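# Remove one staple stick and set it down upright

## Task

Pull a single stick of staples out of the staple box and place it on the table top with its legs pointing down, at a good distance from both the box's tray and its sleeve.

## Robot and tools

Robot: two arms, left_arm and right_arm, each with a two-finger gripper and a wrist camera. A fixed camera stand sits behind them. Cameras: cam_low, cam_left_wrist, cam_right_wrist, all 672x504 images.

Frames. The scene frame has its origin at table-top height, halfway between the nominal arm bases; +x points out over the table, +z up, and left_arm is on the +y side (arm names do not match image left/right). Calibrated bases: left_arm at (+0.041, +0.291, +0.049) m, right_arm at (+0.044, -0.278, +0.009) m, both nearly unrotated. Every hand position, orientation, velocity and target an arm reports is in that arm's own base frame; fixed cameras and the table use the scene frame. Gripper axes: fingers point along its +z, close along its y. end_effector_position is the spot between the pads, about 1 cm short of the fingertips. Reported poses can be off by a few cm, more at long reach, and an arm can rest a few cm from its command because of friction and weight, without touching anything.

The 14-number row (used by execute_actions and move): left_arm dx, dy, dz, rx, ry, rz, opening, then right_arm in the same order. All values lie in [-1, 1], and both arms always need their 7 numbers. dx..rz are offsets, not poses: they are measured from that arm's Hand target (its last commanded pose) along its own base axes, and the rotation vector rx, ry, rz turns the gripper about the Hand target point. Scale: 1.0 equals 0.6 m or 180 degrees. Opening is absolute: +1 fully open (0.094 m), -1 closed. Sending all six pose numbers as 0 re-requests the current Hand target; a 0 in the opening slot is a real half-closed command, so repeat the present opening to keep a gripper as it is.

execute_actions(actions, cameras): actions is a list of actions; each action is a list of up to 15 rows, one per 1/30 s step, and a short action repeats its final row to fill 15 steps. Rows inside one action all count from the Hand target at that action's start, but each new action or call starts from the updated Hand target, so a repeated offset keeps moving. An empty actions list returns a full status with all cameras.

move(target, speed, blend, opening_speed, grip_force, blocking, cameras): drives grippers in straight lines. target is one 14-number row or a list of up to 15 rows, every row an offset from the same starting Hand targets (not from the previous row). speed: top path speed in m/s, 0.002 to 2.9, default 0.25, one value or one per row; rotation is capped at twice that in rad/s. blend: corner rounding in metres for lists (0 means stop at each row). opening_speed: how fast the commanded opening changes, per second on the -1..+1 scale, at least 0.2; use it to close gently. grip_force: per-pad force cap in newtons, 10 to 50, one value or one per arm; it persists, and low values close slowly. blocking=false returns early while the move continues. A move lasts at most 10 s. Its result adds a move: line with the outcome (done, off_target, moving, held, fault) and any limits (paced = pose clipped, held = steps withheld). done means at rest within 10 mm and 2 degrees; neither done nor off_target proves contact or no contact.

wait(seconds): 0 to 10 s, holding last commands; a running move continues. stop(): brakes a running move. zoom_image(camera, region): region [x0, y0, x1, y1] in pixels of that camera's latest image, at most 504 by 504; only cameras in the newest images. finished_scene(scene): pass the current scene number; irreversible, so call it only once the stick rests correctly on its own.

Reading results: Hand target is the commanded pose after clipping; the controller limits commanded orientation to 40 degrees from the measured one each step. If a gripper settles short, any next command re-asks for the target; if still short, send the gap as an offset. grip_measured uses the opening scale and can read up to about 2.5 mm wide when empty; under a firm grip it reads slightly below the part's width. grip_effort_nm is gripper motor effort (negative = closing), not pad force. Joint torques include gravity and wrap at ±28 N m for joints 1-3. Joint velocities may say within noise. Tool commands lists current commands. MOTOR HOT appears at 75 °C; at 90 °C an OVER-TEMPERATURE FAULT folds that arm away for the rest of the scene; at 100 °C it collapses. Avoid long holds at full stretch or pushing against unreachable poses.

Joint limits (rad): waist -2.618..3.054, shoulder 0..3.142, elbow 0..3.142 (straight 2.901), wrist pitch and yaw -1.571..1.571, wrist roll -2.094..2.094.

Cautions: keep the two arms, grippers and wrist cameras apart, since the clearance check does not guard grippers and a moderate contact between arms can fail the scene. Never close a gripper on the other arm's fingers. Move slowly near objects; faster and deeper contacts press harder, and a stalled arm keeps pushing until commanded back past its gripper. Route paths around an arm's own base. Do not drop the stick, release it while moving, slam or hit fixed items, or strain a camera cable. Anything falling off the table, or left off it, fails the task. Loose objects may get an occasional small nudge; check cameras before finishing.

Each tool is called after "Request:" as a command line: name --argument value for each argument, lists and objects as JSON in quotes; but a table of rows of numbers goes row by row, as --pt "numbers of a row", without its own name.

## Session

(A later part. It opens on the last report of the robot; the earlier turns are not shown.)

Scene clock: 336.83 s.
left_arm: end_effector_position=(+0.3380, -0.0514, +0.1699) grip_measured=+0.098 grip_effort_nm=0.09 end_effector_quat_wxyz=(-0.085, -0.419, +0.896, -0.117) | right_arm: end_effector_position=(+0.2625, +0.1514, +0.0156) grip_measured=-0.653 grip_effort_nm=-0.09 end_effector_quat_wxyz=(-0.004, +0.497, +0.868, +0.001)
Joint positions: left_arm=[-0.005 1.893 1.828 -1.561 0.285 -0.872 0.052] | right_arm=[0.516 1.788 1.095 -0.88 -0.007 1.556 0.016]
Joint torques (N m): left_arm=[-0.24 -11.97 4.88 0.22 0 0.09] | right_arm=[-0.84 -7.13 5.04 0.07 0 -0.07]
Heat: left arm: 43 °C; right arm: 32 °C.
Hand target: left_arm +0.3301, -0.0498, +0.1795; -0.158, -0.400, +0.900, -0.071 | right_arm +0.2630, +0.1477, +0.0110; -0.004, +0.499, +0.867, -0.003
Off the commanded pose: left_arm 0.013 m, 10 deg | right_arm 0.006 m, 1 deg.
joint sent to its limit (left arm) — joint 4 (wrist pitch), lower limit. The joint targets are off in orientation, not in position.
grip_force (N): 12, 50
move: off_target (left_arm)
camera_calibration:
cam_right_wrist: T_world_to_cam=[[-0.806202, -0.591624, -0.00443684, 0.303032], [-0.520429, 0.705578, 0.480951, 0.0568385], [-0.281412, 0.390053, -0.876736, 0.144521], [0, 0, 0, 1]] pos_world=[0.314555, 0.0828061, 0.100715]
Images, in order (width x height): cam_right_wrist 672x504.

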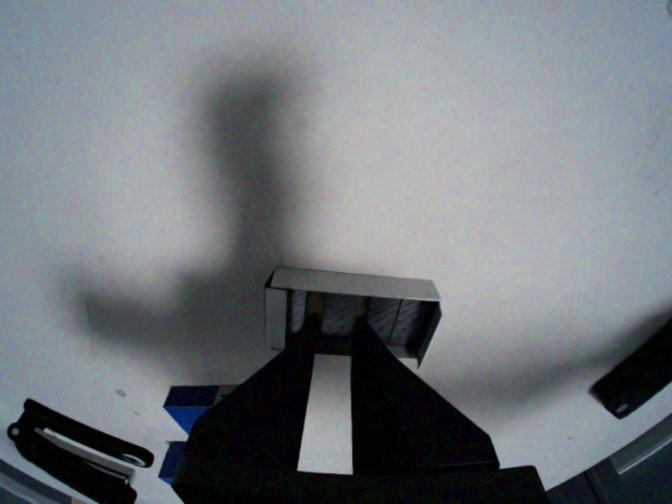

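Request:
move --pt "0 0 0 0 0 0 0.1 -0.0003 -0.0002 -0.0092 0 0 0 -0.645" --speed 0.03 --cameras '["cam_right_wrist"]'

Request:
zoom_image --camera "cam_right_wrist" --region '[260, 240, 420, 400]'

Scene clock: 338.00 s.
left_arm: end_effector_position=(+0.3380, -0.0514, +0.1699) grip_measured=+0.098 grip_effort_nm=0.09 end_effector_quat_wxyz=(-0.085, -0.419, +0.896, -0.117) | right_arm: end_effector_position=(+0.2625, +0.1515, +0.0102) grip_measured=-0.647 grip_effort_nm=0.11 end_effector_quat_wxyz=(-0.004, +0.497, +0.868, +0.001)
Joint positions: left_arm=[-0.005 1.893 1.828 -1.561 0.285 -0.872 0.052] | right_arm=[0.516 1.797 1.083 -0.858 -0.007 1.556 0.017]
Joint torques (N m): left_arm=[-0.24 -11.97 4.86 0.22 0 0.09] | right_arm=[-0.85 -7.15 5 0.07 0.01 -0.06]
Heat: left arm: 43 °C; right arm: 32 °C.
Hand target: left_arm +0.3301, -0.0498, +0.1795; -0.158, -0.400, +0.900, -0.071 | right_arm +0.2629, +0.1477, +0.0056; -0.004, +0.499, +0.867, -0.003
Off the commanded pose: left_arm 0.013 m, 10 deg | right_arm 0.006 m, 1 deg.
joint sent to its limit (left arm) — joint 4 (wrist pitch), lower limit. The joint targets are off in orientation, not in position.
grip_force (N): 12, 50
move: off_target (left_arm)
camera_calibration:
cam_right_wrist: T_world_to_cam=[[-0.806204, -0.591616, -0.00518987, 0.303081], [-0.520757, 0.705426, 0.480819, 0.0595159], [-0.280799, 0.390341, -0.876805, 0.139665], [0, 0, 0, 1]] pos_world=[0.314556, 0.0828064, 0.0954154]
Images, in order (width x height): cam_right_wrist 672x504.

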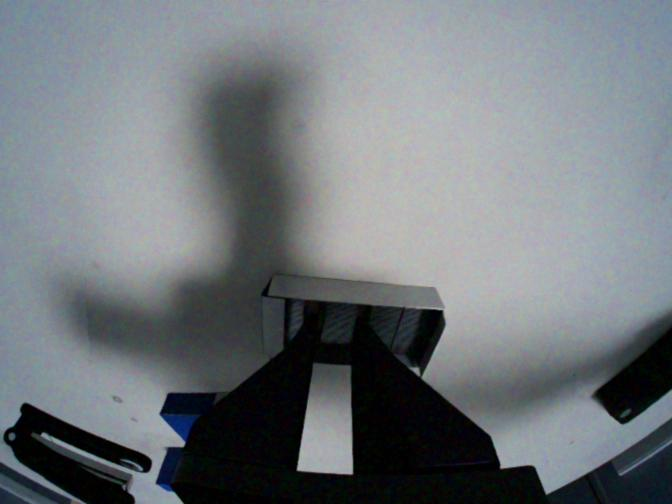

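Scaled by 3.150 from the camera's 672x504 image, which has a finer 960x720 frame.

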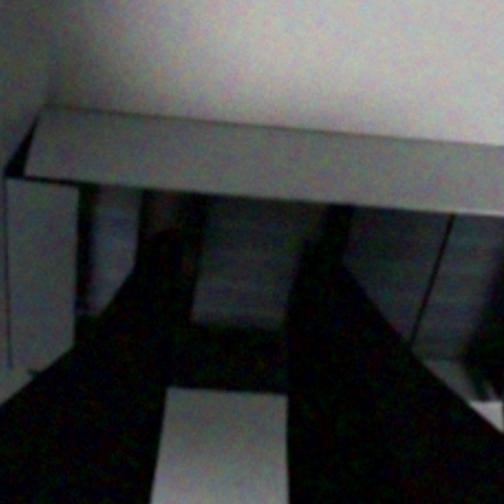

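Request:
move --pt "0 0 0 0 0 0 0.1 0 0 0 0 0 0 -0.645" --pt "0 0 0 0 0 0 0.1 0 0 0 0 0 0 -0.76" --speed 0.03 --opening_speed 0.25 --grip_force '[12,25]' --cameras '["cam_right_wrist"]'

Request:
zoom_image --camera "cam_right_wrist" --region '[260, 240, 420, 400]'

Scene clock: 349.43 s.
left_arm: end_effector_position=(+0.3380, -0.0514, +0.1699) grip_measured=+0.098 grip_effort_nm=0.09 end_effector_quat_wxyz=(-0.085, -0.419, +0.896, -0.117) | right_arm: end_effector_position=(+0.2627, +0.1516, +0.0102) grip_measured=-0.758 grip_effort_nm=-0.09 end_effector_quat_wxyz=(-0.003, +0.497, +0.868, +0.002)
Joint positions: left_arm=[-0.005 1.893 1.828 -1.561 0.285 -0.872 0.052] | right_arm=[0.516 1.797 1.083 -0.857 -0.007 1.556 0.011]
Joint torques (N m): left_arm=[-0.24 -11.96 4.88 0.23 0 0.09] | right_arm=[-0.85 -7.15 5.11 0.07 0.01 -0.06]
Heat: left arm: 43 °C; right arm: 32 °C.
Hand target: left_arm +0.3301, -0.0498, +0.1795; -0.158, -0.400, +0.900, -0.071 | right_arm +0.2629, +0.1476, +0.0056; -0.004, +0.499, +0.867, -0.003
Off the commanded pose: left_arm 0.013 m, 10 deg | right_arm 0.006 m, 1 deg.
joint sent to its limit (left arm) — joint 4 (wrist pitch), lower limit. The joint targets are off in orientation, not in position.
grip_force (N): 12, 25
move: off_target (left_arm)
camera_calibration:
cam_right_wrist: T_world_to_cam=[[-0.806172, -0.591652, -0.00588221, 0.303221], [-0.521073, 0.705222, 0.480775, 0.0596881], [-0.280303, 0.390652, -0.876824, 0.139514], [0, 0, 0, 1]] pos_world=[0.314656, 0.0828067, 0.0954161]
Images, in order (width x height): cam_right_wrist 672x504.

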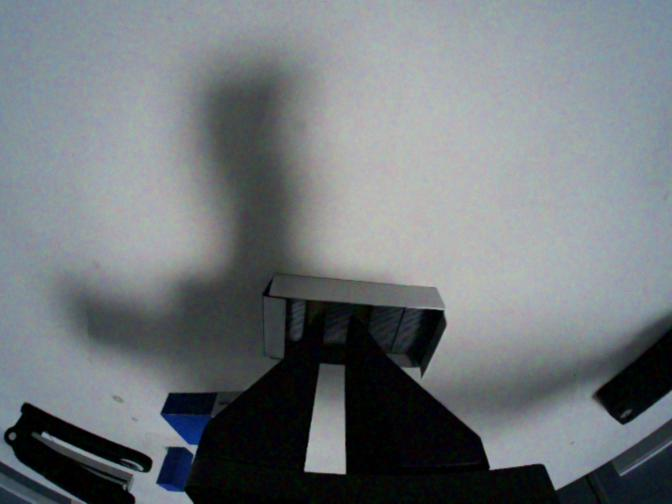

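Scaled by 3.150 from the camera's 672x504 image, which has a finer 960x720 frame.

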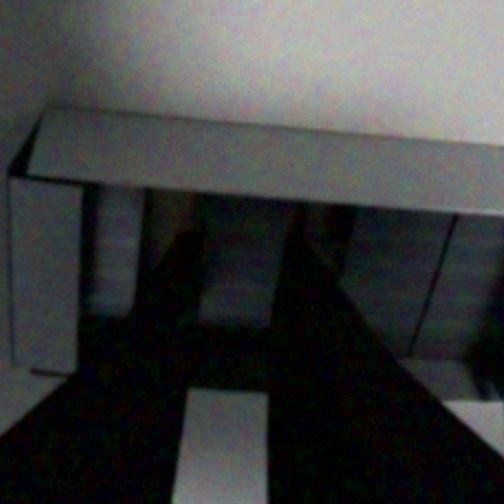

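Request:
zoom_image --camera "cam_right_wrist" --region '[300, 280, 380, 360]'

Scaled by 6.300 from the camera's 672x504 image, which has a finer 960x720 frame.

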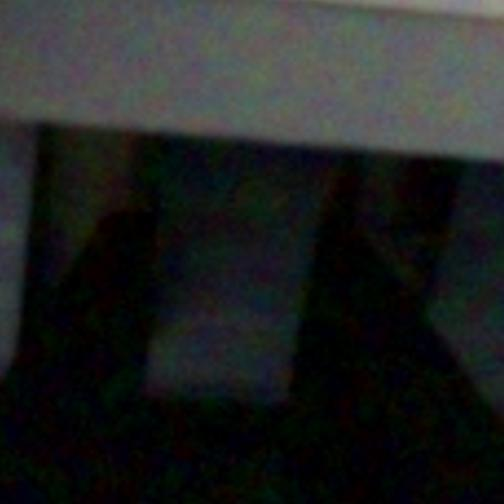

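Request:
move --pt "0 0 0 0 0 0 0.1 0 0 0.004 0 0 0 -0.64" --pt "0 0 0 0 0 0 0.1 -0.0025 -0.0014 0.004 0 0 0 -0.64" --speed '[0.03,0.03]' --opening_speed 0.4 --cameras '["cam_right_wrist"]'

Request:
zoom_image --camera "cam_right_wrist" --region '[290, 270, 390, 370]'

Scene clock: 353.23 s.
left_arm: end_effector_position=(+0.3380, -0.0514, +0.1699) grip_measured=+0.098 grip_effort_nm=0.09 end_effector_quat_wxyz=(-0.085, -0.419, +0.896, -0.117) | right_arm: end_effector_position=(+0.2627, +0.1516, +0.0102) grip_measured=-0.642 grip_effort_nm=0.11 end_effector_quat_wxyz=(-0.003, +0.497, +0.868, +0.002)
Joint positions: left_arm=[-0.005 1.893 1.828 -1.561 0.285 -0.872 0.052] | right_arm=[0.516 1.797 1.083 -0.857 -0.007 1.556 0.017]
Joint torques (N m): left_arm=[-0.24 -11.97 4.86 0.22 0 0.08] | right_arm=[-0.83 -7.99 4.82 0.01 0 -0.07]
Heat: left arm: 43 °C; right arm: 32 °C.
Hand target: left_arm +0.3301, -0.0498, +0.1795; -0.158, -0.400, +0.900, -0.071 | right_arm +0.2613, +0.1468, +0.0080; -0.004, +0.499, +0.867, -0.003
Off the commanded pose: left_arm 0.013 m, 10 deg | right_arm 0.005 m, 1 deg.
joint sent to its limit (left arm) — joint 4 (wrist pitch), lower limit. The joint targets are off in orientation, not in position.
grip_force (N): 12, 25
move: off_target (left_arm)
camera_calibration:
cam_right_wrist: T_world_to_cam=[[-0.806172, -0.591652, -0.00588221, 0.303221], [-0.521073, 0.705222, 0.480775, 0.0596881], [-0.280303, 0.390652, -0.876824, 0.139514], [0, 0, 0, 1]] pos_world=[0.314656, 0.0828067, 0.0954161]
Images, in order (width x height): cam_right_wrist 672x504.

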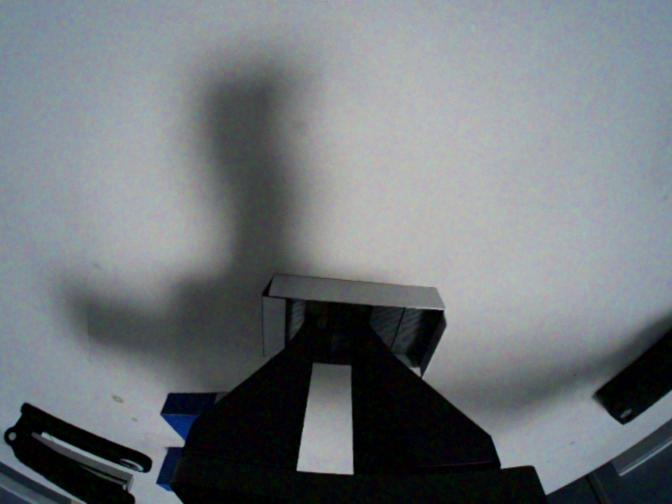

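Scaled by 5.040 from the camera's 672x504 image, which has a finer 960x720 frame.

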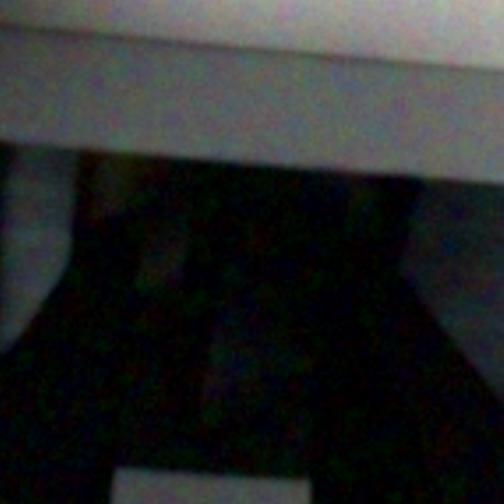

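Request:
zoom_image --camera "cam_right_wrist" --region '[255, 260, 455, 400]'

Request:
zoom_image --camera "cam_right_wrist" --region '[310, 290, 370, 350]'

Scaled by 2.520 from the camera's 672x504 image, which has a finer 960x720 frame.

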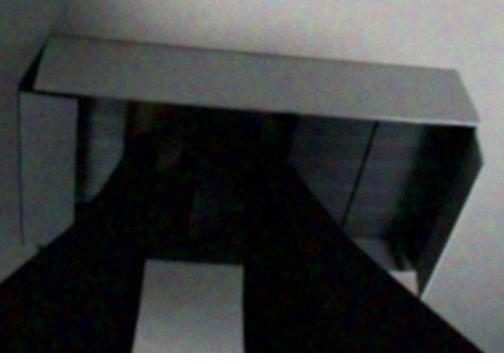

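Scaled by 8.400 from the camera's 672x504 image, which has a finer 960x720 frame.

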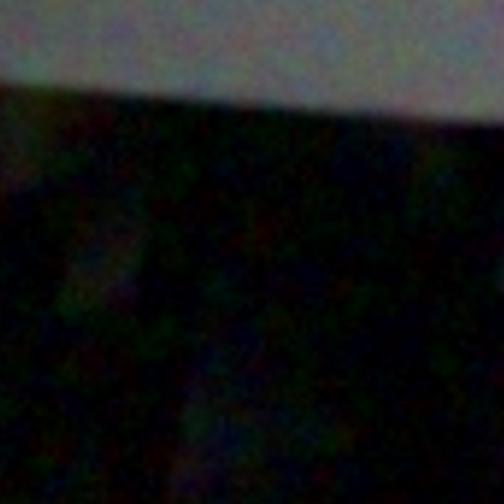

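Request:
move --pt "0 0 0 0 0 0 0.1 0 0 0.02 0 0 0 -0.62" --speed 0.02 --opening_speed 0.3 --cameras '["cam_right_wrist"]'

Request:
zoom_image --camera "cam_right_wrist" --region '[290, 260, 390, 360]'

Scene clock: 354.97 s.
left_arm: end_effector_position=(+0.3380, -0.0514, +0.1699) grip_measured=+0.098 grip_effort_nm=0.09 end_effector_quat_wxyz=(-0.085, -0.419, +0.896, -0.117) | right_arm: end_effector_position=(+0.2561, +0.1478, +0.0104) grip_measured=-0.622 grip_effort_nm=0.11 end_effector_quat_wxyz=(-0.011, +0.497, +0.868, -0.011)
Joint positions: left_arm=[-0.005 1.893 1.828 -1.561 0.285 -0.872 0.052] | right_arm=[0.516 1.797 1.083 -0.887 -0.007 1.556 0.018]
Joint torques (N m): left_arm=[-0.24 -11.97 4.86 0.22 0 0.09] | right_arm=[-0.84 -9.81 6.94 -0.14 0.01 -0.06]
Heat: left arm: 43 °C; right arm: 32 °C.
Hand target: left_arm +0.3301, -0.0498, +0.1795; -0.158, -0.400, +0.900, -0.071 | right_arm +0.2614, +0.1468, +0.0200; -0.004, +0.499, +0.867, -0.003
Off the commanded pose: left_arm 0.013 m, 10 deg | right_arm 0.011 m, 1 deg.
joint sent to its limit (left arm) — joint 4 (wrist pitch), lower limit. The joint targets are off in orientation, not in position.
grip_force (N): 12, 25
move: off_target (left_arm, right_arm)
camera_calibration:
cam_right_wrist: T_world_to_cam=[[-0.805949, -0.591499, 0.0239758, 0.295383], [-0.508434, 0.712378, 0.483748, 0.0545124], [-0.303216, 0.377686, -0.874879, 0.146929], [0, 0, 0, 1]] pos_world=[0.31033, 0.080392, 0.0950926]
Images, in order (width x height): cam_right_wrist 672x504.

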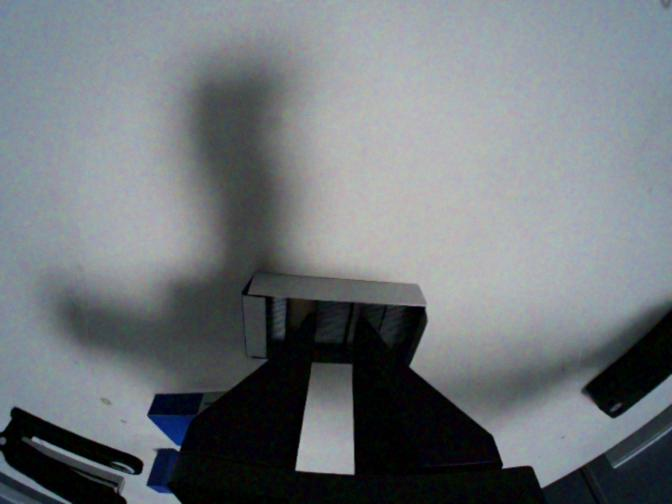

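Scaled by 5.040 from the camera's 672x504 image, which has a finer 960x720 frame.

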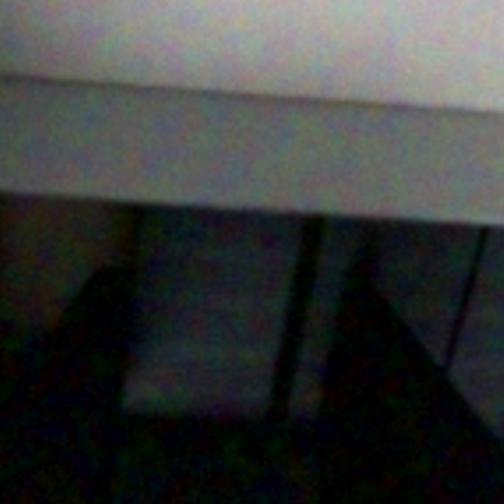

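Request:
move --pt "0 0 0 0 0 0 0.1 0 0 0.03 0 0 0 -0.62" --speed 0.04 --opening_speed 0.3 --cameras '["cam_right_wrist"]'

Request:
zoom_image --camera "cam_right_wrist" --region '[250, 230, 430, 410]'

Scene clock: 357.13 s.
left_arm: end_effector_position=(+0.3380, -0.0514, +0.1699) grip_measured=+0.098 grip_effort_nm=0.09 end_effector_quat_wxyz=(-0.085, -0.419, +0.896, -0.117) | right_arm: end_effector_position=(+0.2544, +0.1469, +0.0253) grip_measured=-0.622 grip_effort_nm=0.11 end_effector_quat_wxyz=(-0.014, +0.497, +0.868, -0.016)
Joint positions: left_arm=[-0.005 1.893 1.828 -1.561 0.285 -0.872 0.052] | right_arm=[0.516 1.775 1.121 -0.959 -0.007 1.556 0.018]
Joint torques (N m): left_arm=[-0.25 -11.97 4.88 0.22 0 0.08] | right_arm=[-0.84 -10.28 7.58 -0.21 0.01 -0.06]
Heat: left arm: 43 °C; right arm: 32 °C.
Hand target: left_arm +0.3301, -0.0498, +0.1795; -0.158, -0.400, +0.900, -0.071 | right_arm +0.2614, +0.1468, +0.0381; -0.004, +0.499, +0.867, -0.003
Off the commanded pose: left_arm 0.013 m, 10 deg | right_arm 0.014 m, 2 deg.
joint sent to its limit (left arm) — joint 4 (wrist pitch), lower limit. The joint targets are off in orientation, not in position.
grip_force (N): 12, 25
move: off_target (left_arm, right_arm)
camera_calibration:
cam_right_wrist: T_world_to_cam=[[-0.805651, -0.591334, 0.0353638, 0.292635], [-0.503592, 0.715101, 0.484795, 0.0453751], [-0.311964, 0.372767, -0.873913, 0.162866], [0, 0, 0, 1]] pos_world=[0.30942, 0.0798863, 0.109984]
Images, in order (width x height): cam_right_wrist 672x504.

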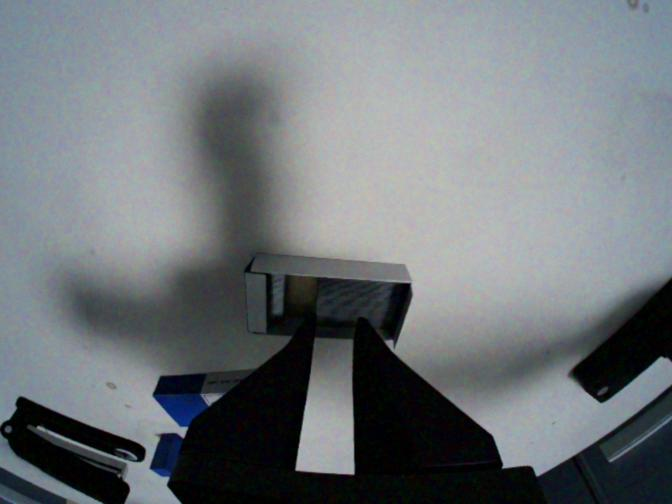

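Scaled by 2.800 from the camera's 672x504 image, which has a finer 960x720 frame.

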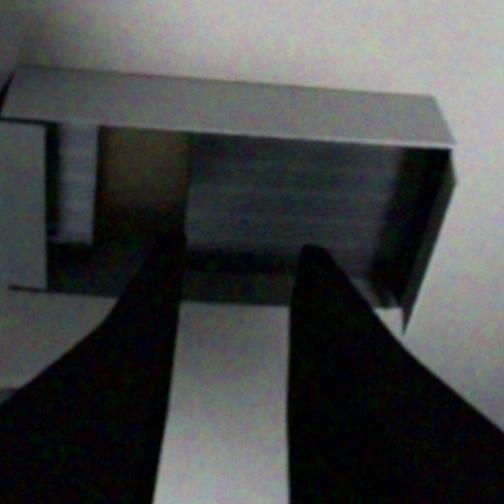

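Request:
move --pt "0 0 0 0 0 0 0.1 0 0 0.07 0 0 0 -0.62" --pt "0 0 0 0 0 0 0.1 -0.0357 -0.0213 0.0782 0 0 0.5 0.1" --speed '[0.1,0.3]' --cameras '["cam_right_wrist"]'

Request:
zoom_image --camera "cam_right_wrist" --region '[270, 180, 430, 340]'

Scene clock: 363.43 s.
left_arm: end_effector_position=(+0.3380, -0.0514, +0.1699) grip_measured=+0.098 grip_effort_nm=0.09 end_effector_quat_wxyz=(-0.085, -0.419, +0.896, -0.117) | right_arm: end_effector_position=(+0.2409, +0.1369, +0.0790) grip_measured=+0.098 grip_effort_nm=0.11 end_effector_quat_wxyz=(-0.010, -0.259, +0.966, -0.004)
Joint positions: left_arm=[-0.005 1.893 1.828 -1.561 0.285 -0.872 0.052] | right_arm=[0.516 1.632 1.181 -1.142 0.004 -0.008 0.052]
Joint torques (N m): left_arm=[-0.24 -11.97 4.86 0.22 0 0.09] | right_arm=[-0.28 -9.47 5.48 -0.07 0.05 -0.08]
Heat: left arm: 43 °C; right arm: 32 °C.
Hand target: left_arm +0.3301, -0.0498, +0.1795; -0.158, -0.400, +0.900, -0.071 | right_arm +0.2399, +0.1340, +0.0848; -0.001, -0.260, +0.966, -0.005
Off the commanded pose: left_arm 0.013 m, 10 deg | right_arm 0.007 m, 1 deg.
joint sent to its limit (left arm) — joint 4 (wrist pitch), lower limit. The joint targets are off in orientation, not in position.
grip_force (N): 12, 25
move: off_target (left_arm)
camera_calibration:
cam_right_wrist: T_world_to_cam=[[0.58556, -0.810617, -0.0042767, -0.0279959], [-0.703786, -0.510993, 0.493529, 0.23508], [-0.402249, -0.285981, -0.869719, 0.32079], [0, 0, 0, 1]] pos_world=[0.310877, 0.18917, 0.162858]
Images, in order (width x height): cam_right_wrist 672x504.

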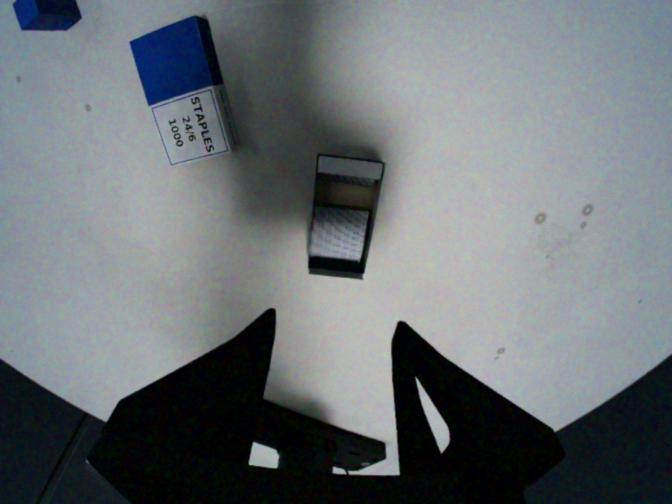

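Scaled by 3.150 from the camera's 672x504 image, which has a finer 960x720 frame.

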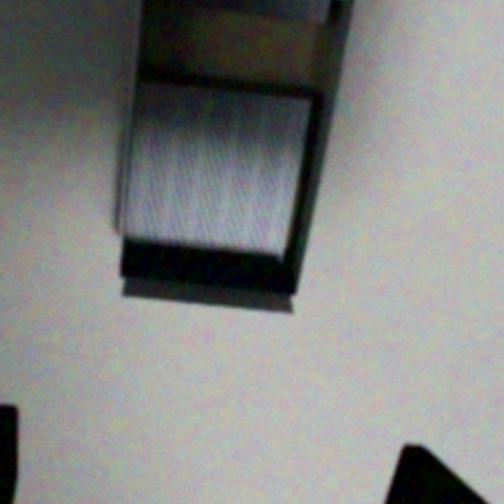

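Request:
move --pt "0 0 0 0 0 0 0.1 -0.004 0.001 -0.07 0 0 0 0.1" --speed 0.1 --cameras '["cam_right_wrist"]'

Scene clock: 365.00 s.
left_arm: end_effector_position=(+0.3380, -0.0514, +0.1699) grip_measured=+0.098 grip_effort_nm=0.09 end_effector_quat_wxyz=(-0.085, -0.419, +0.896, -0.117) | right_arm: end_effector_position=(+0.2355, +0.1339, +0.0464) grip_measured=+0.098 grip_effort_nm=0.11 end_effector_quat_wxyz=(-0.004, -0.259, +0.966, -0.003)
Joint positions: left_arm=[-0.005 1.893 1.828 -1.561 0.285 -0.872 0.052] | right_arm=[0.516 1.631 1.046 -0.995 0.004 -0.008 0.052]
Joint torques (N m): left_arm=[-0.24 -11.97 4.86 0.22 0 0.08] | right_arm=[0.28 -5.97 5.46 0.12 0.04 -0.02]
Heat: left arm: 43 °C; right arm: 32 °C.
Hand target: left_arm +0.3301, -0.0498, +0.1795; -0.158, -0.400, +0.900, -0.071 | right_arm +0.2376, +0.1347, +0.0429; -0.001, -0.260, +0.966, -0.005
Off the commanded pose: left_arm 0.013 m, 10 deg | right_arm 0.004 m, 0 deg.
joint sent to its limit (left arm) — joint 4 (wrist pitch), lower limit. The joint targets are off in orientation, not in position.
grip_force (N): 12, 25
move: off_target (left_arm)
camera_calibration:
cam_right_wrist: T_world_to_cam=[[0.585589, -0.810603, -0.00284591, -0.0275603], [-0.709406, -0.514176, 0.482044, 0.248146], [-0.39221, -0.280261, -0.876142, 0.286612], [0, 0, 0, 1]] pos_world=[0.304588, 0.185577, 0.131417]
Images, in order (width x height): cam_right_wrist 672x504.

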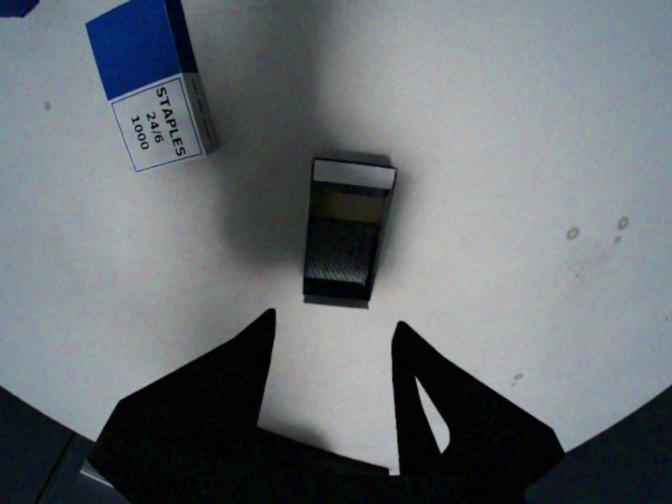

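Request:
move --pt "0 0 0 0 0 0 0.1 0.002 0.0 -0.04 0 0 0 0.1" --pt "0 0 0 0 0 0 0.1 0.002 0.0 -0.06 0 0 0 0.1" --speed '[0.08,0.04]' --blend '[0.005,0]' --cameras '["cam_right_wrist"]'

Scene clock: 366.50 s.
left_arm: end_effector_position=(+0.3380, -0.0514, +0.1699) grip_measured=+0.098 grip_effort_nm=0.09 end_effector_quat_wxyz=(-0.085, -0.419, +0.896, -0.117) | right_arm: end_effector_position=(+0.2369, +0.1347, +0.0102) grip_measured=+0.098 grip_effort_nm=0.11 end_effector_quat_wxyz=(-0.004, -0.259, +0.966, -0.003)
Joint positions: left_arm=[-0.005 1.893 1.828 -1.561 0.285 -0.872 0.052] | right_arm=[0.516 1.696 0.961 -0.845 0.004 -0.008 0.052]
Joint torques (N m): left_arm=[-0.25 -11.97 4.88 0.22 0 0.09] | right_arm=[0.08 -6.35 5.07 0.13 0.05 -0.04]
Heat: left arm: 43 °C; right arm: 32 °C.
Hand target: left_arm +0.3301, -0.0498, +0.1795; -0.158, -0.400, +0.900, -0.071 | right_arm +0.2388, +0.1347, +0.0069; -0.001, -0.260, +0.966, -0.005
Off the commanded pose: left_arm 0.013 m, 10 deg | right_arm 0.004 m, 0 deg.
joint sent to its limit (left arm) — joint 4 (wrist pitch), lower limit. The joint targets are off in orientation, not in position.
grip_force (N): 12, 25
move: off_target (left_arm)
camera_calibration:
cam_right_wrist: T_world_to_cam=[[0.58562, -0.81058, -0.00292533, -0.0278186], [-0.709107, -0.51405, 0.482616, 0.267001], [-0.392703, -0.280555, -0.875827, 0.255826], [0, 0, 0, 1]] pos_world=[0.306087, 0.186476, 0.095119]
Images, in order (width x height): cam_right_wrist 672x504.

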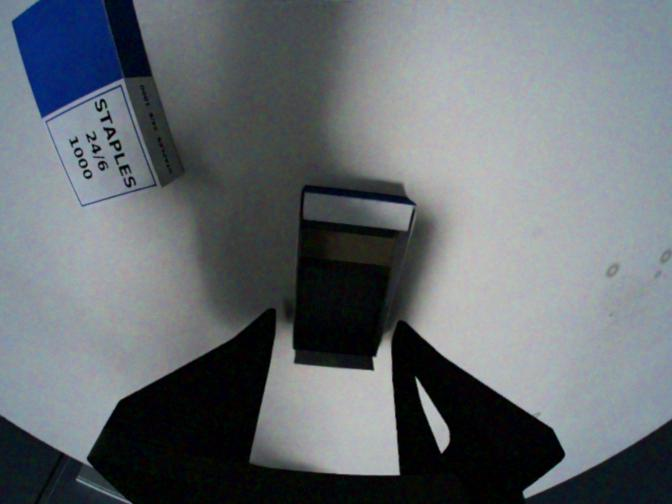

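Request:
move --pt "0 0 0 0 0 0 0.1 -0.004 -0.008 -0.004 0 0 0 0.1" --speed '[0.05]' --cameras '["cam_right_wrist"]'

Scene clock: 367.73 s.
left_arm: end_effector_position=(+0.3380, -0.0514, +0.1699) grip_measured=+0.098 grip_effort_nm=0.09 end_effector_quat_wxyz=(-0.085, -0.419, +0.896, -0.117) | right_arm: end_effector_position=(+0.2325, +0.1312, +0.0051) grip_measured=+0.098 grip_effort_nm=0.11 end_effector_quat_wxyz=(-0.009, -0.261, +0.965, -0.004)
Joint positions: left_arm=[-0.005 1.893 1.828 -1.561 0.285 -0.872 0.052] | right_arm=[0.513 1.696 0.938 -0.832 0.004 -0.015 0.052]
Joint torques (N m): left_arm=[-0.25 -11.97 4.88 0.22 0 0.08] | right_arm=[-0.65 -7.19 4.93 0.14 0.05 -0.11]
Heat: left arm: 43 °C; right arm: 32 °C.
Hand target: left_arm +0.3301, -0.0498, +0.1795; -0.158, -0.400, +0.900, -0.071 | right_arm +0.2363, +0.1298, +0.0044; -0.001, -0.260, +0.966, -0.005
Off the commanded pose: left_arm 0.013 m, 10 deg | right_arm 0.004 m, 1 deg.
joint sent to its limit (left arm) — joint 4 (wrist pitch), lower limit. The joint targets are off in orientation, not in position.
grip_force (N): 12, 25
move: off_target (left_arm)
camera_calibration:
cam_right_wrist: T_world_to_cam=[[0.588644, -0.808381, -0.0042859, -0.0290284], [-0.702567, -0.514201, 0.491932, 0.262883], [-0.399872, -0.286562, -0.870623, 0.251082], [0, 0, 0, 1]] pos_world=[0.302181, 0.183659, 0.0891527]
Images, in order (width x height): cam_right_wrist 672x504.

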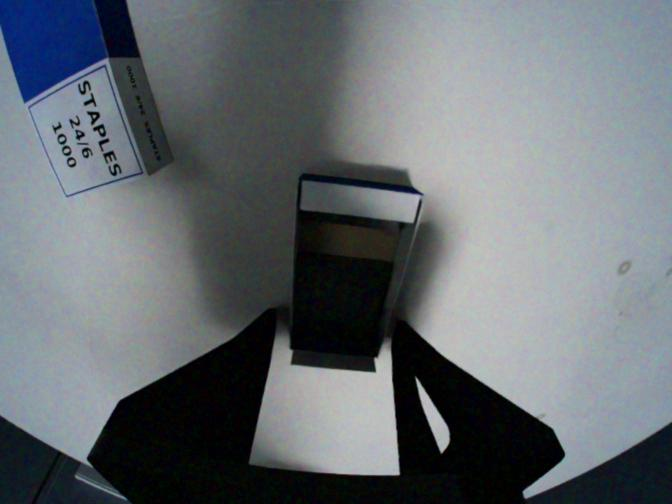

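Request:
move --pt "0 0 0 0 0 0 0.1 0 0 0.004 0 0 0 0.1" --pt "0 0 0 0 0 0 0.1 0 0 0.004 0 0 0 -0.26" --speed '[0.04,0.04]' --opening_speed 0.5 --grip_force '[12,50]' --cameras '["cam_right_wrist"]'

Scene clock: 369.77 s.
left_arm: end_effector_position=(+0.3380, -0.0514, +0.1699) grip_measured=+0.098 grip_effort_nm=0.09 end_effector_quat_wxyz=(-0.085, -0.419, +0.896, -0.117) | right_arm: end_effector_position=(+0.2326, +0.1313, +0.0051) grip_measured=-0.247 grip_effort_nm=-0.91 end_effector_quat_wxyz=(-0.009, -0.261, +0.965, -0.004)
Joint positions: left_arm=[-0.005 1.893 1.828 -1.561 0.285 -0.872 0.052] | right_arm=[0.513 1.696 0.938 -0.832 0.004 -0.015 0.035]
Joint torques (N m): left_arm=[-0.25 -11.97 4.86 0.22 0 0.08] | right_arm=[-0.65 -7.58 5.35 0.05 0.04 -0.08]
Heat: left arm: 43 °C; right arm: 32 °C.
Hand target: left_arm +0.3301, -0.0498, +0.1795; -0.158, -0.400, +0.900, -0.071 | right_arm +0.2363, +0.1298, +0.0068; -0.001, -0.260, +0.966, -0.005
Off the commanded pose: left_arm 0.013 m, 10 deg | right_arm 0.004 m, 1 deg.
joint sent to its limit (left arm) — joint 4 (wrist pitch), lower limit. The joint targets are off in orientation, not in position.
grip_force (N): 12, 50
move: off_target (left_arm)
camera_calibration:
cam_right_wrist: T_world_to_cam=[[0.58891, -0.808187, -0.00420287, -0.0291309], [-0.702574, -0.514508, 0.4916, 0.263094], [-0.399468, -0.286556, -0.870811, 0.251043], [0, 0, 0, 1]] pos_world=[0.302282, 0.183758, 0.0891514]
Images, in order (width x height): cam_right_wrist 672x504.

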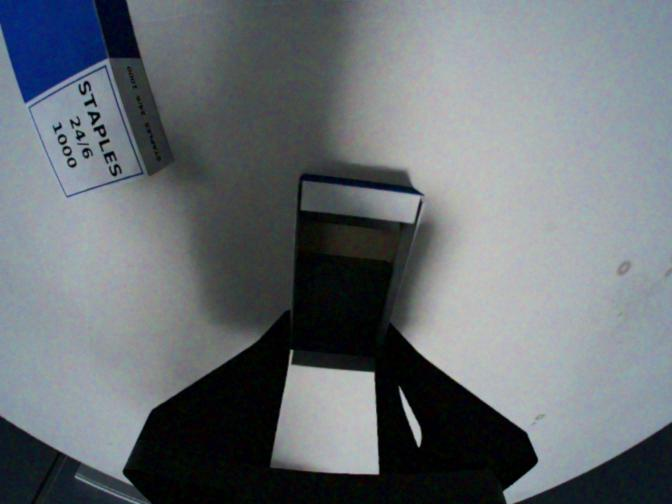

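Request:
move --pt "0 0 0 0 0 0 0.1 0 0 0.08 0 0 0 -0.26" --pt "0 0 0 0 0 0 0.1 0.0583 0.0333 0.125 -0.0542 0.0938 0 -0.26" --speed '[0.08,0.12]' --blend '[0.01,0]' --cameras '["cam_right_wrist","cam_low"]'

Request:
zoom_image --camera "cam_right_wrist" --region '[260, 160, 460, 360]'

Scene clock: 372.87 s.
left_arm: end_effector_position=(+0.3380, -0.0514, +0.1699) grip_measured=+0.098 grip_effort_nm=0.09 end_effector_quat_wxyz=(-0.085, -0.419, +0.896, -0.117) | right_arm: end_effector_position=(+0.2663, +0.1496, +0.0799) grip_measured=-0.250 grip_effort_nm=-1.02 end_effector_quat_wxyz=(-0.168, -0.257, +0.951, -0.046)
Joint positions: left_arm=[-0.005 1.893 1.828 -1.561 0.285 -0.872 0.052] | right_arm=[0.513 2.051 1.662 -1.53 0.007 -0.015 0.035]
Joint torques (N m): left_arm=[-0.25 -11.97 4.86 0.22 0 0.09] | right_arm=[-0.21 -9.33 7.8 -0.61 0.07 -0.02]
Heat: left arm: 43 °C; right arm: 32 °C.
Hand target: left_arm +0.3301, -0.0498, +0.1795; -0.158, -0.400, +0.900, -0.071 | right_arm +0.2713, +0.1498, +0.0819; -0.165, -0.257, +0.951, -0.049
Off the commanded pose: left_arm 0.013 m, 10 deg | right_arm 0.005 m, 0 deg.
joint sent to its limit (left arm) — joint 4 (wrist pitch), lower limit. The joint targets are off in orientation, not in position.
grip_force (N): 12, 50
move: off_target (left_arm)
camera_calibration:
cam_right_wrist: T_world_to_cam=[[0.583182, -0.811405, -0.0390002, -0.0290302], [-0.523958, -0.412405, 0.745245, 0.176314], [-0.620779, -0.414179, -0.665649, 0.396519], [0, 0, 0, 1]] pos_world=[0.355462, 0.213387, 0.131413]
Images, in order (width x height): cam_low 672x504, cam_right_wrist 672x504.

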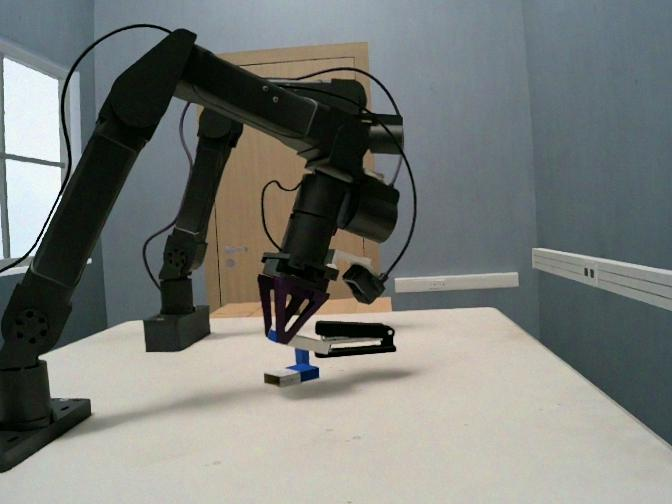

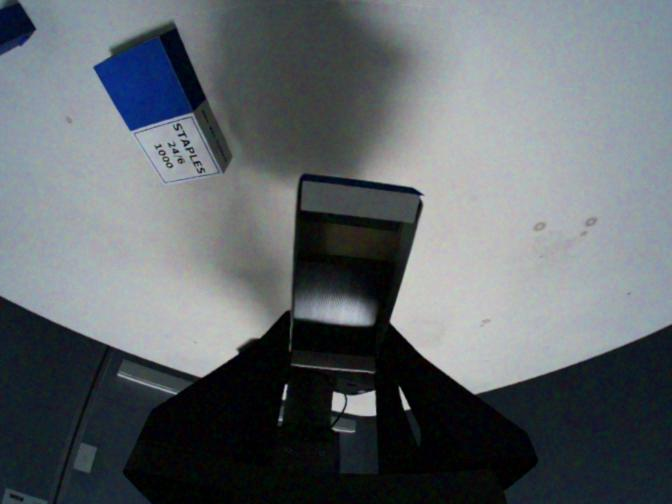

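Scaled by 2.520 from the camera's 672x504 image, which has a finer 960x720 frame.

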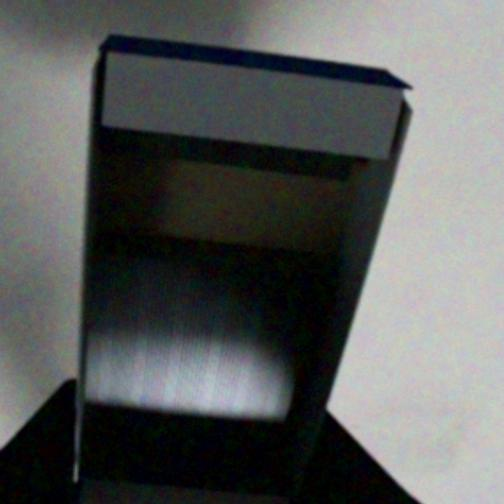

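Request:
execute_actions --actions '[[[0,0,0,0,0,0,0.1,0,0,0,-0.0074,-0.00427,-0.0235,-0.26],[0,0,0,0,0,0,0.1,0,0,0,-0.0074,-0.00427,-0.0235,-0.26],[0,0,0,0,0,0,0.1,0,0,0,-0.0074,-0.00427,-0.0235,-0.26],[0,0,0,0,0,0,0.1,0,0,0,0.0074,0.00427,0.0235,-0.26],[0,0,0,0,0,0,0.1,0,0,0,0.0074,0.00427,0.0235,-0.26],[0,0,0,0,0,0,0.1,0,0,0,0.0074,0.00427,0.0235,-0.26],[0,0,0,0,0,0,0.1,0,0,0,-0.0074,-0.00427,-0.0235,-0.26],[0,0,0,0,0,0,0.1,0,0,0,-0.0074,-0.00427,-0.0235,-0.26],[0,0,0,0,0,0,0.1,0,0,0,-0.0074,-0.00427,-0.0235,-0.26],[0,0,0,0,0,0,0.1,0,0,0,0.0074,0.00427,0.0235,-0.26],[0,0,0,0,0,0,0.1,0,0,0,0.0074,0.00427,0.0235,-0.26],[0,0,0,0,0,0,0.1,0,0,0,0.0074,0.00427,0.0235,-0.26],[0,0,0,0,0,0,0.1,0,0,0,0,0,0,-0.26]]]' --cameras '["cam_right_wrist"]'

Request:
zoom_image --camera "cam_right_wrist" --region '[260, 160, 460, 360]'

Scene clock: 374.40 s.
left_arm: end_effector_position=(+0.3380, -0.0514, +0.1699) grip_measured=+0.098 grip_effort_nm=0.09 end_effector_quat_wxyz=(-0.085, -0.419, +0.896, -0.117) | right_arm: end_effector_position=(+0.2663, +0.1492, +0.0799) grip_measured=-0.250 grip_effort_nm=-1.02 end_effector_quat_wxyz=(-0.168, -0.261, +0.950, -0.046)
Joint positions: left_arm=[-0.005 1.893 1.828 -1.561 0.285 -0.872 0.052] | right_arm=[0.513 2.051 1.662 -1.531 0.009 -0.022 0.035]
Joint torques (N m): left_arm=[-0.24 -11.97 4.88 0.22 0 0.08] | right_arm=[-0.24 -9.32 7.83 -0.61 0.05 0.03]
Heat: left arm: 43 °C; right arm: 32 °C.
Hand target: left_arm +0.3301, -0.0498, +0.1795; -0.158, -0.400, +0.900, -0.071 | right_arm +0.2713, +0.1498, +0.0819; -0.165, -0.257, +0.951, -0.049
Off the commanded pose: left_arm 0.013 m, 10 deg | right_arm 0.005 m, 1 deg.
joint sent to its limit (left arm) — joint 4 (wrist pitch), lower limit. The joint targets are off in orientation, not in position.
grip_force (N): 12, 50
camera_calibration:
cam_right_wrist: T_world_to_cam=[[0.589119, -0.807067, -0.0397648, -0.0315113], [-0.520094, -0.416385, 0.745738, 0.175633], [-0.618419, -0.418647, -0.665051, 0.396429], [0, 0, 0, 1]] pos_world=[0.355069, 0.213663, 0.131417]
Images, in order (width x height): cam_right_wrist 672x504.

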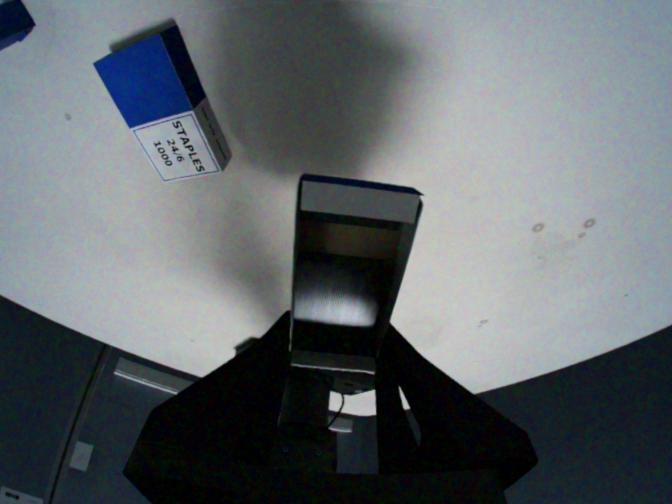

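Scaled by 2.520 from the camera's 672x504 image, which has a finer 960x720 frame.

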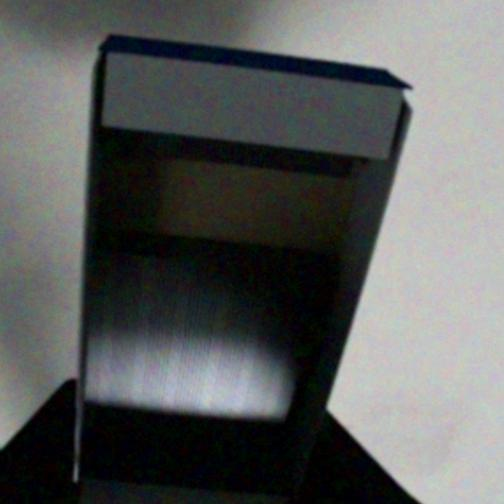

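Request:
zoom_image --camera "cam_right_wrist" --region '[285, 225, 395, 335]'

Scaled by 4.582 from the camera's 672x504 image, which has a finer 960x720 frame.

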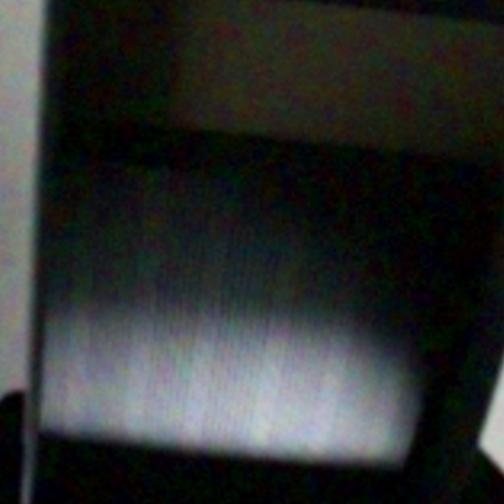

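Request:
execute_actions --actions '[[[0,0,0,0,0,0,0.1,0,0,0,-0.0099,-0.0057,-0.0313,-0.26],[0,0,0,0,0,0,0.1,0,0,0,-0.0099,-0.0057,-0.0313,-0.26],[0,0,0,0,0,0,0.1,0,0,0,-0.0099,-0.0057,-0.0313,-0.26],[0,0,0,0,0,0,0.1,0,0,0,0.0099,0.0057,0.0313,-0.26],[0,0,0,0,0,0,0.1,0,0,0,0.0099,0.0057,0.0313,-0.26],[0,0,0,0,0,0,0.1,0,0,0,0.0099,0.0057,0.0313,-0.26],[0,0,0,0,0,0,0.1,0,0,0,-0.0099,-0.0057,-0.0313,-0.26],[0,0,0,0,0,0,0.1,0,0,0,-0.0099,-0.0057,-0.0313,-0.26],[0,0,0,0,0,0,0.1,0,0,0,-0.0099,-0.0057,-0.0313,-0.26],[0,0,0,0,0,0,0.1,0,0,0,0.0099,0.0057,0.0313,-0.26],[0,0,0,0,0,0,0.1,0,0,0,0.0099,0.0057,0.0313,-0.26],[0,0,0,0,0,0,0.1,0,0,0,0.0099,0.0057,0.0313,-0.26],[0,0,0,0,0,0,0.1,0,0,0,0,0,0,-0.26]]]' --cameras '["cam_right_wrist"]'

Request:
zoom_image --camera "cam_right_wrist" --region '[285, 225, 395, 335]'

Scene clock: 375.80 s.
left_arm: end_effector_position=(+0.3380, -0.0514, +0.1699) grip_measured=+0.098 grip_effort_nm=0.09 end_effector_quat_wxyz=(-0.085, -0.419, +0.896, -0.117) | right_arm: end_effector_position=(+0.2665, +0.1490, +0.0799) grip_measured=-0.250 grip_effort_nm=-1.02 end_effector_quat_wxyz=(-0.168, -0.261, +0.950, -0.047)
Joint positions: left_arm=[-0.005 1.893 1.828 -1.561 0.285 -0.872 0.052] | right_arm=[0.513 2.051 1.662 -1.531 0.01 -0.022 0.035]
Joint torques (N m): left_arm=[-0.24 -11.97 4.86 0.22 0 0.08] | right_arm=[-0.27 -9.33 7.79 -0.62 0.04 0.06]
Heat: left arm: 43 °C; right arm: 32 °C.
Hand target: left_arm +0.3301, -0.0498, +0.1795; -0.158, -0.400, +0.900, -0.071 | right_arm +0.2713, +0.1498, +0.0818; -0.164, -0.257, +0.951, -0.049
Off the commanded pose: left_arm 0.013 m, 10 deg | right_arm 0.005 m, 1 deg.
joint sent to its limit (left arm) — joint 4 (wrist pitch), lower limit. The joint targets are off in orientation, not in position.
grip_force (N): 12, 50
camera_calibration:
cam_right_wrist: T_world_to_cam=[[0.589593, -0.806792, -0.0382987, -0.0320725], [-0.520396, -0.415707, 0.745906, 0.175584], [-0.617712, -0.419851, -0.664949, 0.396441], [0, 0, 0, 1]] pos_world=[0.355169, 0.213562, 0.131415]
Images, in order (width x height): cam_right_wrist 672x504.

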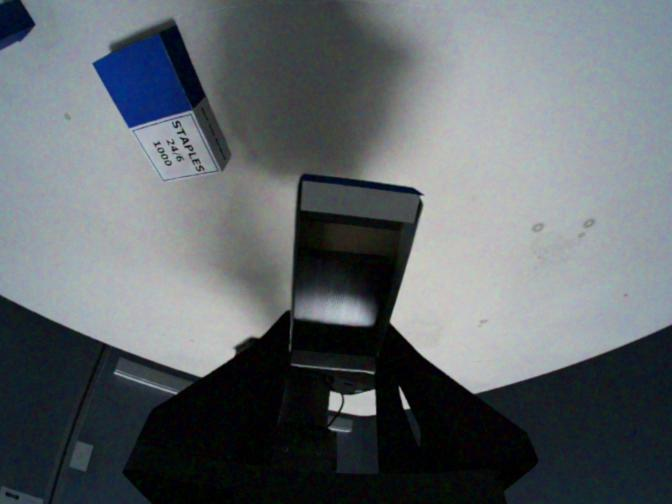

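Scaled by 4.582 from the camera's 672x504 image, which has a finer 960x720 frame.

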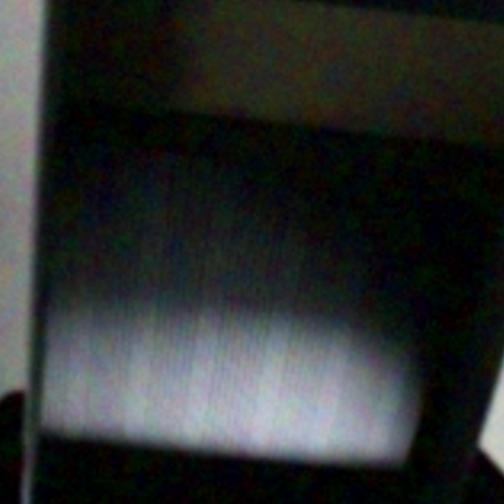

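Request:
execute_actions --actions '[[[0,0,0,0,0,0,0.1,0,0,0,-0.0099,-0.0057,-0.0313,-0.26],[0,0,0,0,0,0,0.1,0,0,0,-0.0099,-0.0057,-0.0313,-0.26],[0,0,0,0,0,0,0.1,0,0,0,-0.0099,-0.0057,-0.0313,-0.26],[0,0,0,0,0,0,0.1,0,0,0,0.0099,0.0057,0.0313,-0.26],[0,0,0,0,0,0,0.1,0,0,0,0.0099,0.0057,0.0313,-0.26],[0,0,0,0,0,0,0.1,0,0,0,0.0099,0.0057,0.0313,-0.26],[0,0,0,0,0,0,0.1,0,0,0,-0.0099,-0.0057,-0.0313,-0.26],[0,0,0,0,0,0,0.1,0,0,0,-0.0099,-0.0057,-0.0313,-0.26],[0,0,0,0,0,0,0.1,0,0,0,-0.0099,-0.0057,-0.0313,-0.26],[0,0,0,0,0,0,0.1,0,0,0,0.0099,0.0057,0.0313,-0.26],[0,0,0,0,0,0,0.1,0,0,0,0.0099,0.0057,0.0313,-0.26],[0,0,0,0,0,0,0.1,0,0,0,0.0099,0.0057,0.0313,-0.26],[0,0,0,0,0,0,0.1,0,0,0,0,0,0,-0.26]]]' --cameras '["cam_right_wrist"]'

Request:
zoom_image --camera "cam_right_wrist" --region '[285, 225, 395, 335]'

Scene clock: 377.17 s.
left_arm: end_effector_position=(+0.3380, -0.0514, +0.1699) grip_measured=+0.098 grip_effort_nm=0.09 end_effector_quat_wxyz=(-0.085, -0.419, +0.896, -0.117) | right_arm: end_effector_position=(+0.2665, +0.1488, +0.0800) grip_measured=-0.250 grip_effort_nm=-1.02 end_effector_quat_wxyz=(-0.168, -0.261, +0.949, -0.048)
Joint positions: left_arm=[-0.005 1.893 1.828 -1.561 0.285 -0.872 0.052] | right_arm=[0.513 2.051 1.662 -1.532 0.011 -0.022 0.035]
Joint torques (N m): left_arm=[-0.25 -11.97 4.88 0.22 0 0.09] | right_arm=[-0.27 -9.32 7.8 -0.61 0.01 0.05]
Heat: left arm: 43 °C; right arm: 32 °C.
Hand target: left_arm +0.3301, -0.0498, +0.1795; -0.158, -0.400, +0.900, -0.071 | right_arm +0.2713, +0.1498, +0.0819; -0.165, -0.257, +0.951, -0.049
Off the commanded pose: left_arm 0.013 m, 10 deg | right_arm 0.005 m, 1 deg.
joint sent to its limit (left arm) — joint 4 (wrist pitch), lower limit. The joint targets are off in orientation, not in position.
grip_force (N): 12, 50
camera_calibration:
cam_right_wrist: T_world_to_cam=[[0.589972, -0.806561, -0.037328, -0.0325501], [-0.520352, -0.415156, 0.746243, 0.175398], [-0.617387, -0.420838, -0.664626, 0.396343], [0, 0, 0, 1]] pos_world=[0.35517, 0.21336, 0.131316]
Images, in order (width x height): cam_right_wrist 672x504.

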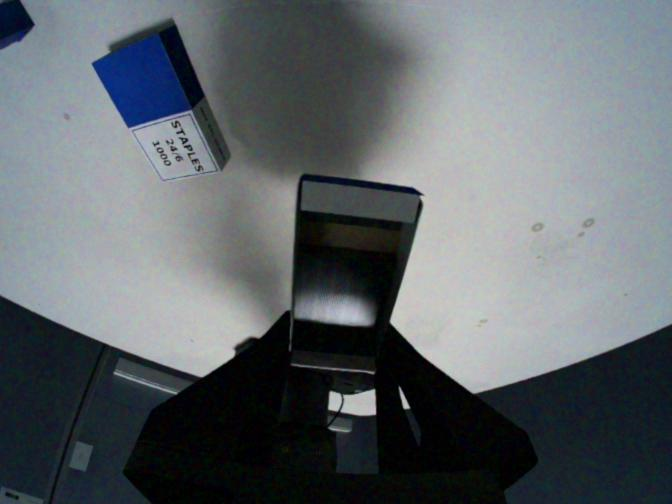

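Scaled by 4.582 from the camera's 672x504 image, which has a finer 960x720 frame.

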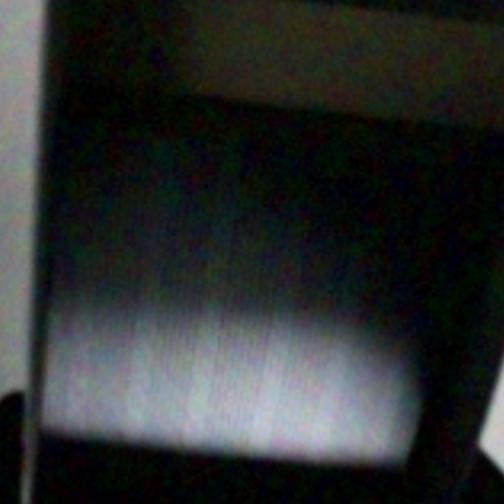

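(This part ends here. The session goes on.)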